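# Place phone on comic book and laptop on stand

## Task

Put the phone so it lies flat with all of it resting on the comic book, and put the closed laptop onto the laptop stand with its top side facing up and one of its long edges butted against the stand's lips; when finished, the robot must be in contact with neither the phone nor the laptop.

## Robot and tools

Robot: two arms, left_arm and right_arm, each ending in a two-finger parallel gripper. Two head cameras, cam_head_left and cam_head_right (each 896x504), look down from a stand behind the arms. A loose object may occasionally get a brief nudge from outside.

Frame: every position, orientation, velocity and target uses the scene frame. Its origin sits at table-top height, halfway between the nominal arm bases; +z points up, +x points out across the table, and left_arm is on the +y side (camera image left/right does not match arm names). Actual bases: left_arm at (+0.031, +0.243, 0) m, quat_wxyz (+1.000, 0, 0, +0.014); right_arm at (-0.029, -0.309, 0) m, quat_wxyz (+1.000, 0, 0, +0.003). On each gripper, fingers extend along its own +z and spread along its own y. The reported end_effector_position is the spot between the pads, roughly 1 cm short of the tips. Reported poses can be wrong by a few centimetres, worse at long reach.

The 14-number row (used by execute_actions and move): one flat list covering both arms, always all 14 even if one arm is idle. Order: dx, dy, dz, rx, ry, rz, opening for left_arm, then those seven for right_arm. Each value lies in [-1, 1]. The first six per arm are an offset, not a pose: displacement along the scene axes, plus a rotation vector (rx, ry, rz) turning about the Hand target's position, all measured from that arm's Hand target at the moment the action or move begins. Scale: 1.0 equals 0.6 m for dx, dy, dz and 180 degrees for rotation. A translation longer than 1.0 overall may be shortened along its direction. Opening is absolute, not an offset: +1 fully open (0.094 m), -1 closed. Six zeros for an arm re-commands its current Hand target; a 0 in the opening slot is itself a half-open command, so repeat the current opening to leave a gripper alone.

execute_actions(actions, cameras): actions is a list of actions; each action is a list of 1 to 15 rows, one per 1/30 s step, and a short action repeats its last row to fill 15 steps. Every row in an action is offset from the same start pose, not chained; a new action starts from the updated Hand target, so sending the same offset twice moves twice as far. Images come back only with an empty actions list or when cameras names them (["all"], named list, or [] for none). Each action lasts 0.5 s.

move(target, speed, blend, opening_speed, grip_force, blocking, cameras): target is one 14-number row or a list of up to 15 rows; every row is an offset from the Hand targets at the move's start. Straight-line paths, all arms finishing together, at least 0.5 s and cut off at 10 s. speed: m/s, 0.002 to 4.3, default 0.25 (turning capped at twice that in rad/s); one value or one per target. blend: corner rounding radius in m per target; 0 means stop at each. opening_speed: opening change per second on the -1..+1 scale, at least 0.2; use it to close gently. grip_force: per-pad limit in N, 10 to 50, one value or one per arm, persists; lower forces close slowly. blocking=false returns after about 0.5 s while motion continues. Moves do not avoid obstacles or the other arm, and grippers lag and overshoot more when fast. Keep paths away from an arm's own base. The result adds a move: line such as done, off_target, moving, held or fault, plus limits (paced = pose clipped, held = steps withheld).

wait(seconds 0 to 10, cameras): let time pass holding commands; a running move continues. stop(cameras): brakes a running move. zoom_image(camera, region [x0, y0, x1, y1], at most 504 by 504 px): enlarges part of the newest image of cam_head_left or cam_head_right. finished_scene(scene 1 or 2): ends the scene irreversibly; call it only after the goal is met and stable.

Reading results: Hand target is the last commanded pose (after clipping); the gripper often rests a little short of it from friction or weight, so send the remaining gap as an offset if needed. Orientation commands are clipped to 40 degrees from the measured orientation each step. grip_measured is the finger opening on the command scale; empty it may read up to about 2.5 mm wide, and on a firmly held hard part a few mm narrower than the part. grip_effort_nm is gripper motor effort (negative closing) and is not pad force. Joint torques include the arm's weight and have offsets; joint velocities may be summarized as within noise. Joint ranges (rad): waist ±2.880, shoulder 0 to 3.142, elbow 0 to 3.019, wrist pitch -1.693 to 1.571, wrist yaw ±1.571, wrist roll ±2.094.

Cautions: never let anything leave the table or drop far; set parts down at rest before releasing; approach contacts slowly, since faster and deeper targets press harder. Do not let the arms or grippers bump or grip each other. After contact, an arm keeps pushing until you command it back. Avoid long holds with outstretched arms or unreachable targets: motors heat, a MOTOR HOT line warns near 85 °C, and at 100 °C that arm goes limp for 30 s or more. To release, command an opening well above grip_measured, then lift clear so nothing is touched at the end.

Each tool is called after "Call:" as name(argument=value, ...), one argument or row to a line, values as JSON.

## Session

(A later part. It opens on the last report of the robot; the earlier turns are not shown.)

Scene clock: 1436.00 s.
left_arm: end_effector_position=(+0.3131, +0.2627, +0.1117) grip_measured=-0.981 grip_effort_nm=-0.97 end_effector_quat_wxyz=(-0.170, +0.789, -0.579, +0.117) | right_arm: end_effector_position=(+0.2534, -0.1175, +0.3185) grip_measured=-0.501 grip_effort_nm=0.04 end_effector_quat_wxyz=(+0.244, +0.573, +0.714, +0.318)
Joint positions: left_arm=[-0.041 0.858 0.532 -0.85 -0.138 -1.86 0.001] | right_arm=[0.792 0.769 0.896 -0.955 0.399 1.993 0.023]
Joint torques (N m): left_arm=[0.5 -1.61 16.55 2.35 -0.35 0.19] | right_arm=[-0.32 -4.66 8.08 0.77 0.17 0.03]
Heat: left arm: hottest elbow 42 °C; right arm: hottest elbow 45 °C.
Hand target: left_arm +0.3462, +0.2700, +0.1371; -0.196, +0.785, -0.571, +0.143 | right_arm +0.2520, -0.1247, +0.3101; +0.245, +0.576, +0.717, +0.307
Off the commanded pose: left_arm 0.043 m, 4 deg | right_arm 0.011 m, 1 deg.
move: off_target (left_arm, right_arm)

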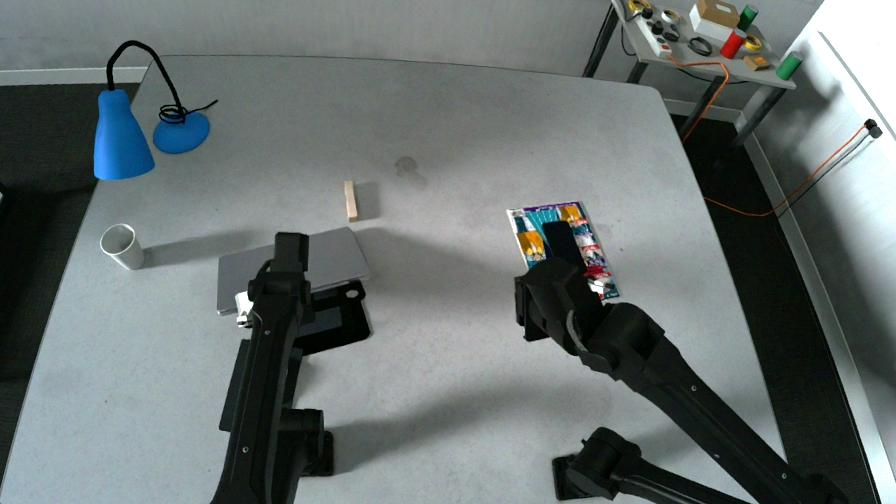

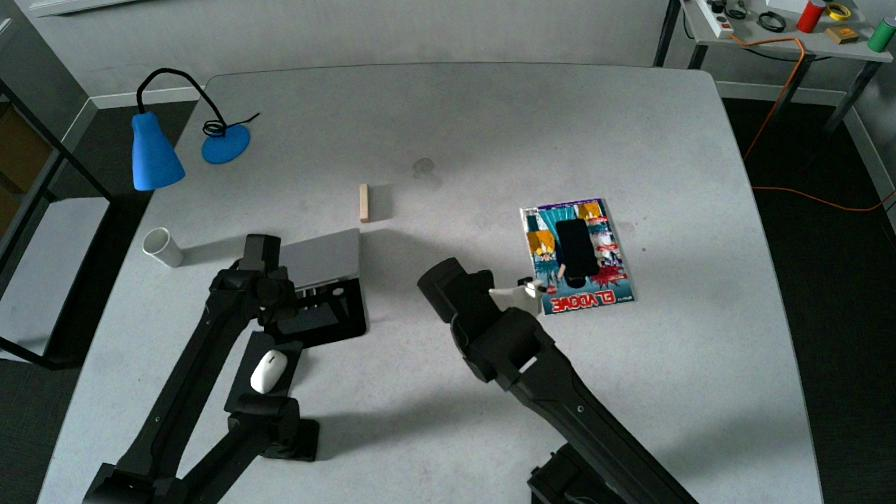

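Call:
move(
  target=[
    [0.035,0.011,0.03,0,0,0,-1,0.0,0,0,0,0,0,-0.5],
  ],
  speed=0.04,
  cameras=["all"],
)

Call:
zoom_image(
  camera="cam_head_left",
  region=[190, 210, 390, 370],
)

Call:
zoom_image(
  camera="cam_head_right",
  region=[190, 210, 390, 370],
)

Scene clock: 1440.67 s.
left_arm: end_effector_position=(+0.3152, +0.2643, +0.1102) grip_measured=-0.981 grip_effort_nm=-0.97 end_effector_quat_wxyz=(-0.152, +0.790, -0.586, +0.101) | right_arm: end_effector_position=(+0.2534, -0.1175, +0.3185) grip_measured=-0.501 grip_effort_nm=0.04 end_effector_quat_wxyz=(+0.244, +0.573, +0.714, +0.318)
Joint positions: left_arm=[-0.026 0.903 0.562 -0.883 -0.122 -1.841 0.001] | right_arm=[0.792 0.769 0.896 -0.955 0.399 1.993 0.023]
Joint torques (N m): left_arm=[1.44 -2.78 20.48 2.48 -0.61 0.29] | right_arm=[-0.44 -4.54 8.02 0.76 0.17 0.03]
Heat: left arm: hottest elbow 43 °C; right arm: hottest elbow 45 °C.
Hand target: left_arm +0.3673, +0.2767, +0.1552; -0.196, +0.785, -0.571, +0.143 | right_arm +0.2520, -0.1247, +0.3101; +0.245, +0.576, +0.717, +0.307
Off the commanded pose: left_arm 0.070 m, 7 deg | right_arm 0.011 m, 1 deg.
move: off_target (left_arm, right_arm)

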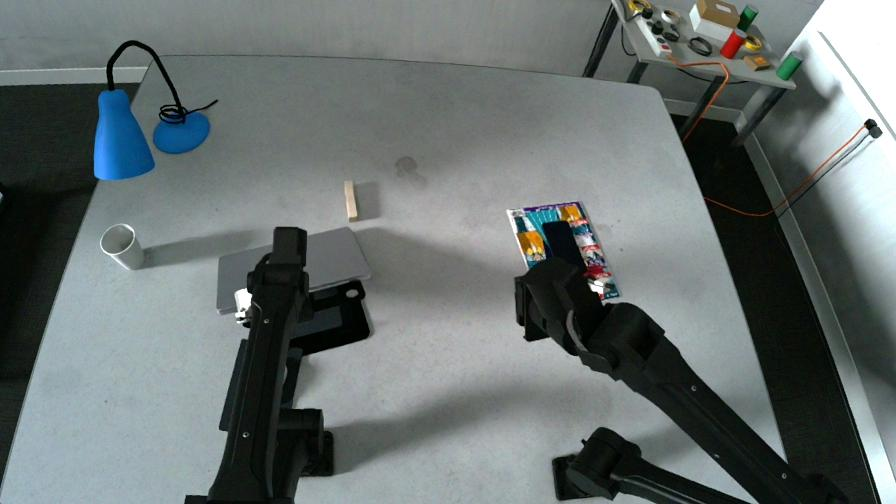

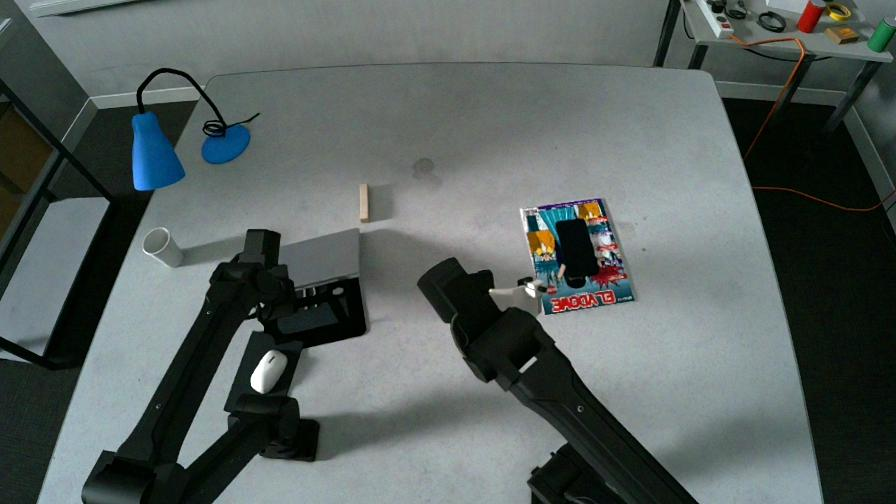

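Scaled by 2.520.

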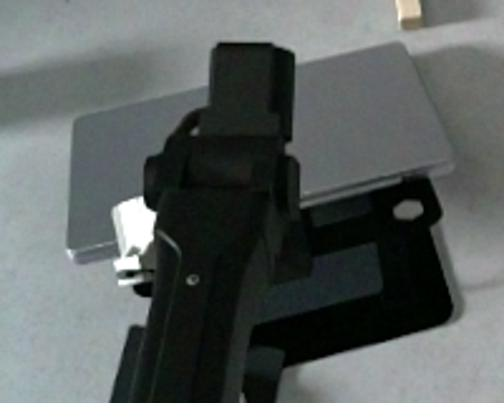

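Scaled by 2.520.

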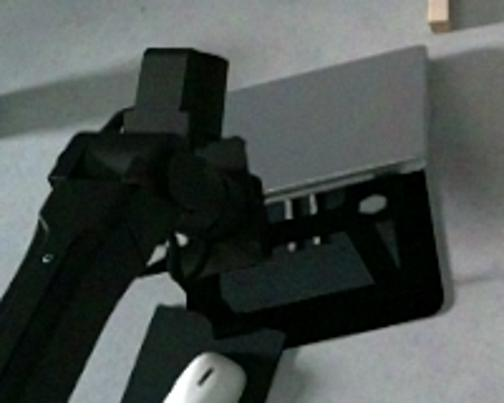

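Call:
move(
  target=[
    [-0.115,-0.03,-0.065,0,0,0,-1,0.0,0,0,0,0,0,-0.5],
    [-0.13,-0.03,0.12,0,0,0,-1,0.0,0,0,0,0,0,-0.5],
  ],
  speed=0.06,
  cameras=["all"],
)

Call:
zoom_image(
  camera="cam_head_left",
  region=[190, 210, 390, 370],
)

Call:
zoom_image(
  camera="cam_head_right",
  region=[190, 210, 390, 370],
)

Scene clock: 1449.53 s.
left_arm: end_effector_position=(+0.2748, +0.2635, +0.1895) grip_measured=-0.982 grip_effort_nm=-0.96 end_effector_quat_wxyz=(-0.178, +0.791, -0.575, +0.111) | right_arm: end_effector_position=(+0.2534, -0.1175, +0.3185) grip_measured=-0.501 grip_effort_nm=0.04 end_effector_quat_wxyz=(+0.244, +0.573, +0.714, +0.318)
Joint positions: left_arm=[-0.059 0.673 0.665 -1.173 -0.165 -1.882 0.001] | right_arm=[0.792 0.769 0.896 -0.955 0.399 1.993 0.023]
Joint torques (N m): left_arm=[-2.73 -2.84 17.96 0.46 -0.1 -0.06] | right_arm=[-0.38 -4.54 8.06 0.77 0.17 0.04]
Heat: left arm: hottest elbow 44 °C; right arm: hottest elbow 44 °C.
Hand target: left_arm +0.2893, +0.2586, +0.2272; -0.196, +0.785, -0.571, +0.143 | right_arm +0.2520, -0.1247, +0.3101; +0.245, +0.576, +0.717, +0.307
Off the commanded pose: left_arm 0.041 m, 4 deg | right_arm 0.011 m, 1 deg.
move: off_target (left_arm, right_arm)

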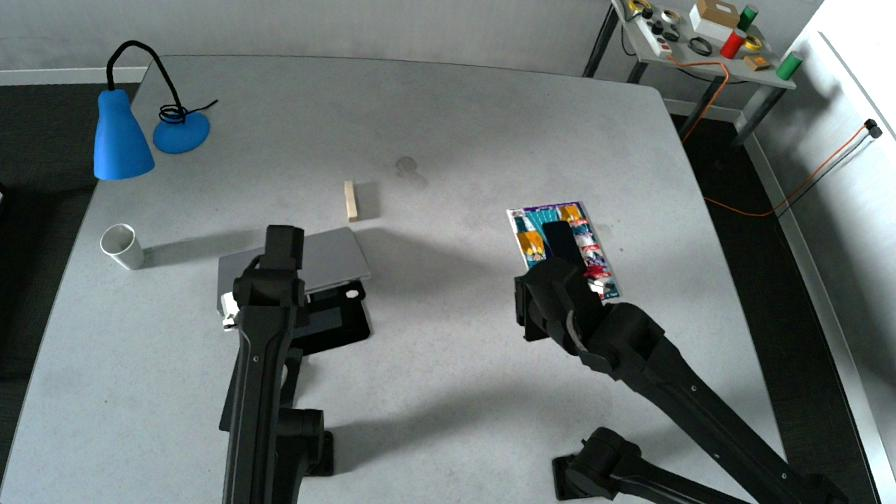

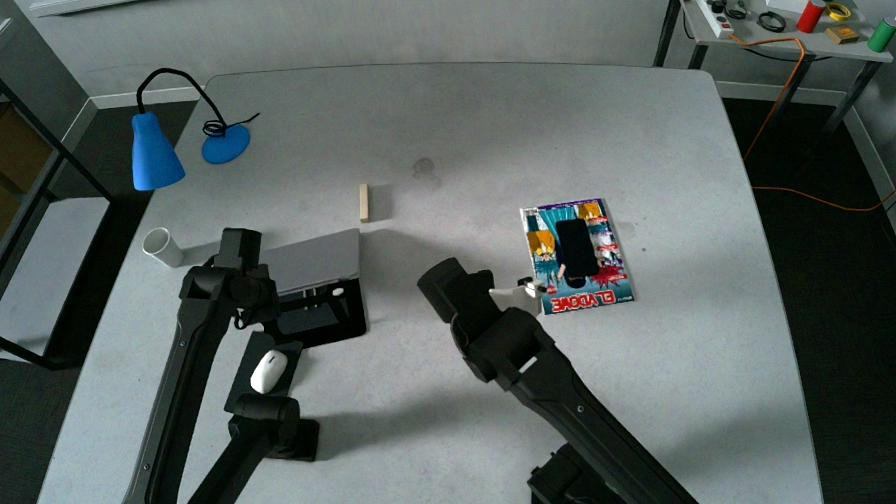

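Scaled by 2.520.

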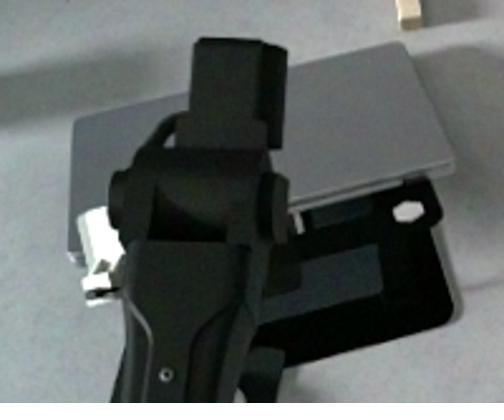

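Scaled by 2.520.

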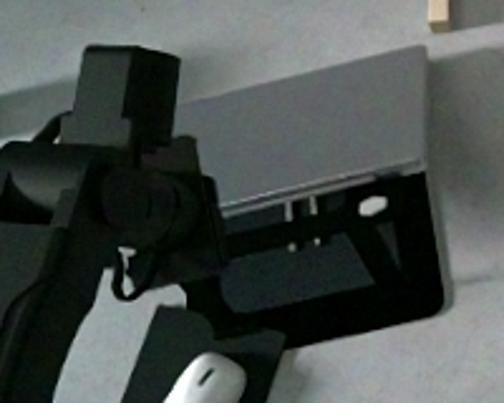

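Call:
move(
  target=[
    [-0.03,0.0,0.15,0,0,0,-1,0.0,0,0,0,0,0,-0.5],
    [-0.15,0.1,0.25,0,0,0,-1,-0.1,0,0.05,0,0,0,-0.5],
  ],
  speed=0.12,
  cameras=["all"],
)

Call:
zoom_image(
  camera="cam_head_left",
  region=[190, 210, 390, 370],
)

Call:
zoom_image(
  camera="cam_head_right",
  region=[190, 210, 390, 370],
)

Scene clock: 1455.47 s.
left_arm: end_effector_position=(+0.1985, +0.3152, +0.3469) grip_measured=-0.982 grip_effort_nm=-0.96 end_effector_quat_wxyz=(-0.170, +0.789, -0.575, +0.131) | right_arm: end_effector_position=(+0.1956, -0.1275, +0.3239) grip_measured=-0.501 grip_effort_nm=0.04 end_effector_quat_wxyz=(+0.240, +0.550, +0.741, +0.301)
Joint positions: left_arm=[0.465 0.579 1.063 -1.63 0.087 -1.407 0.001] | right_arm=[0.958 0.666 0.896 -1.144 0.477 2.075 0.023]
Joint torques (N m): left_arm=[-0.44 0.32 16.47 0.77 0.07 0.14] | right_arm=[1.44 -2.9 11.17 0.66 0.35 0.17]
Heat: left arm: hottest elbow 44 °C; right arm: hottest elbow 45 °C.
Hand target: left_arm +0.1992, +0.3186, +0.3771; -0.196, +0.785, -0.571, +0.143 | right_arm +0.1920, -0.1247, +0.3402; +0.245, +0.576, +0.717, +0.307
Off the commanded pose: left_arm 0.031 m, 3 deg | right_arm 0.017 m, 4 deg.
joint sent to its limit (right arm) — joint 6 (wrist roll), upper limit. The joint targets are off in orientation, not in position.
move: off_target (left_arm, right_arm)

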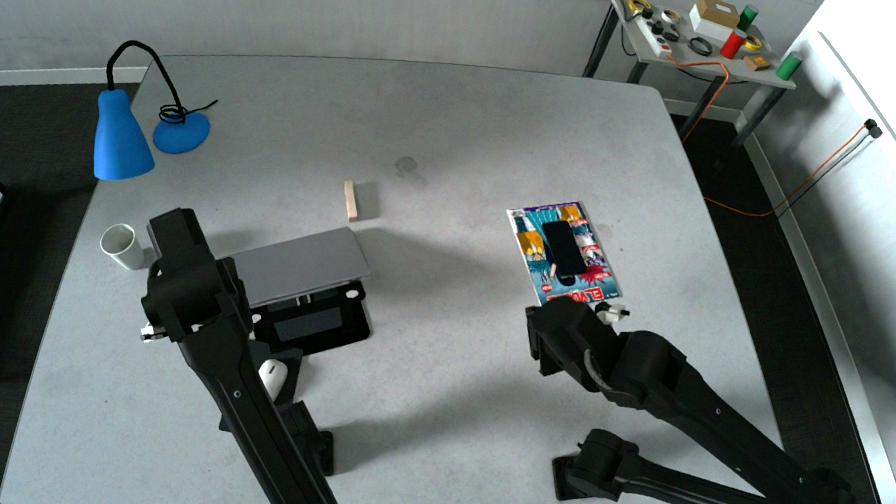

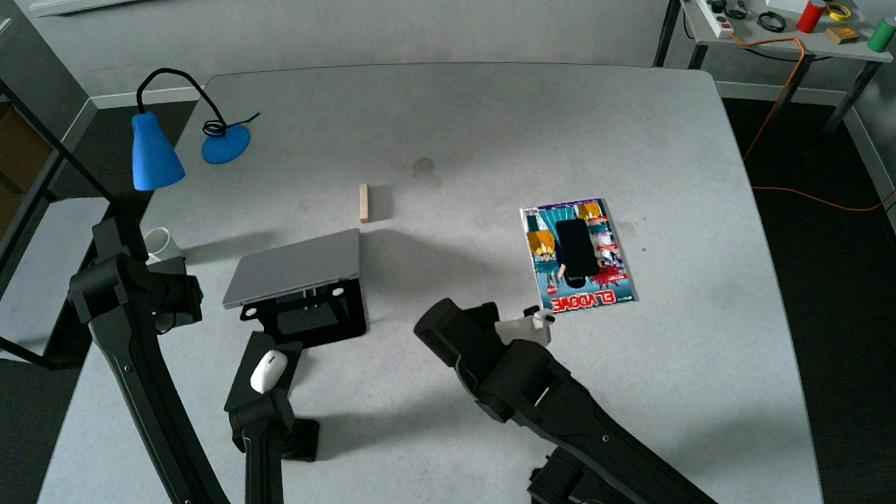

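Scaled by 2.520.

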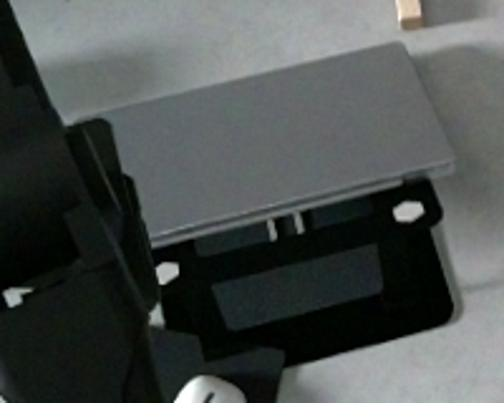

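Scaled by 2.520.

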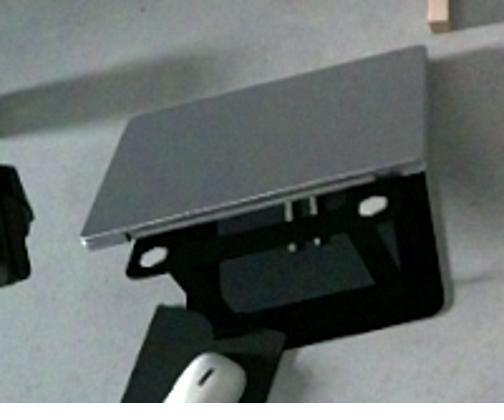

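Call:
zoom_image(
  camera="cam_head_left",
  region=[240, 220, 300, 265],
)

Call:
zoom_image(
  camera="cam_head_left",
  region=[295, 210, 360, 255],
)

Call:
zoom_image(
  camera="cam_head_right",
  region=[240, 220, 300, 265],
)

Call:
zoom_image(
  camera="cam_head_right",
  region=[300, 215, 370, 265],
)

Scaled by 8.400.

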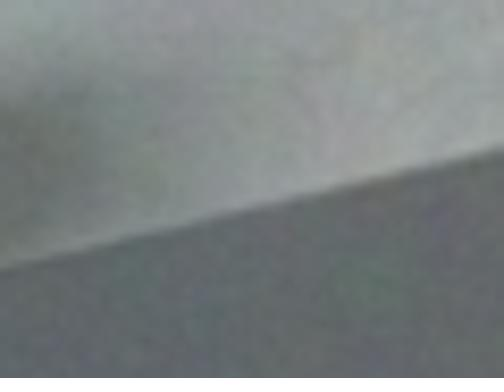

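Scaled by 7.754.

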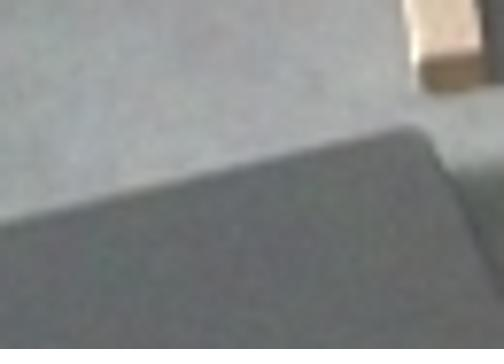

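Scaled by 8.400.

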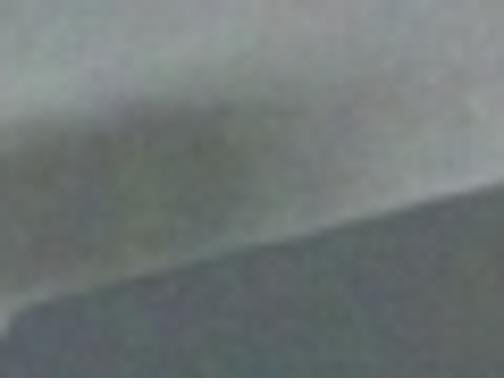

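Scaled by 7.200.

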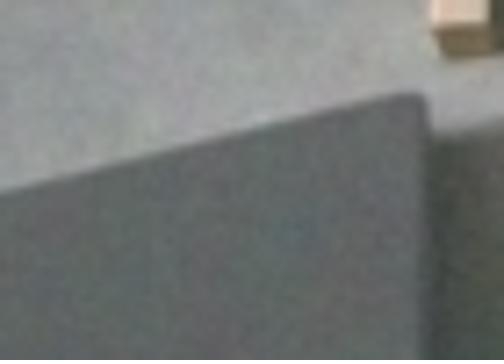

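Call:
finished_scene(
  scene=1,
)

The scene is finished: the task was done.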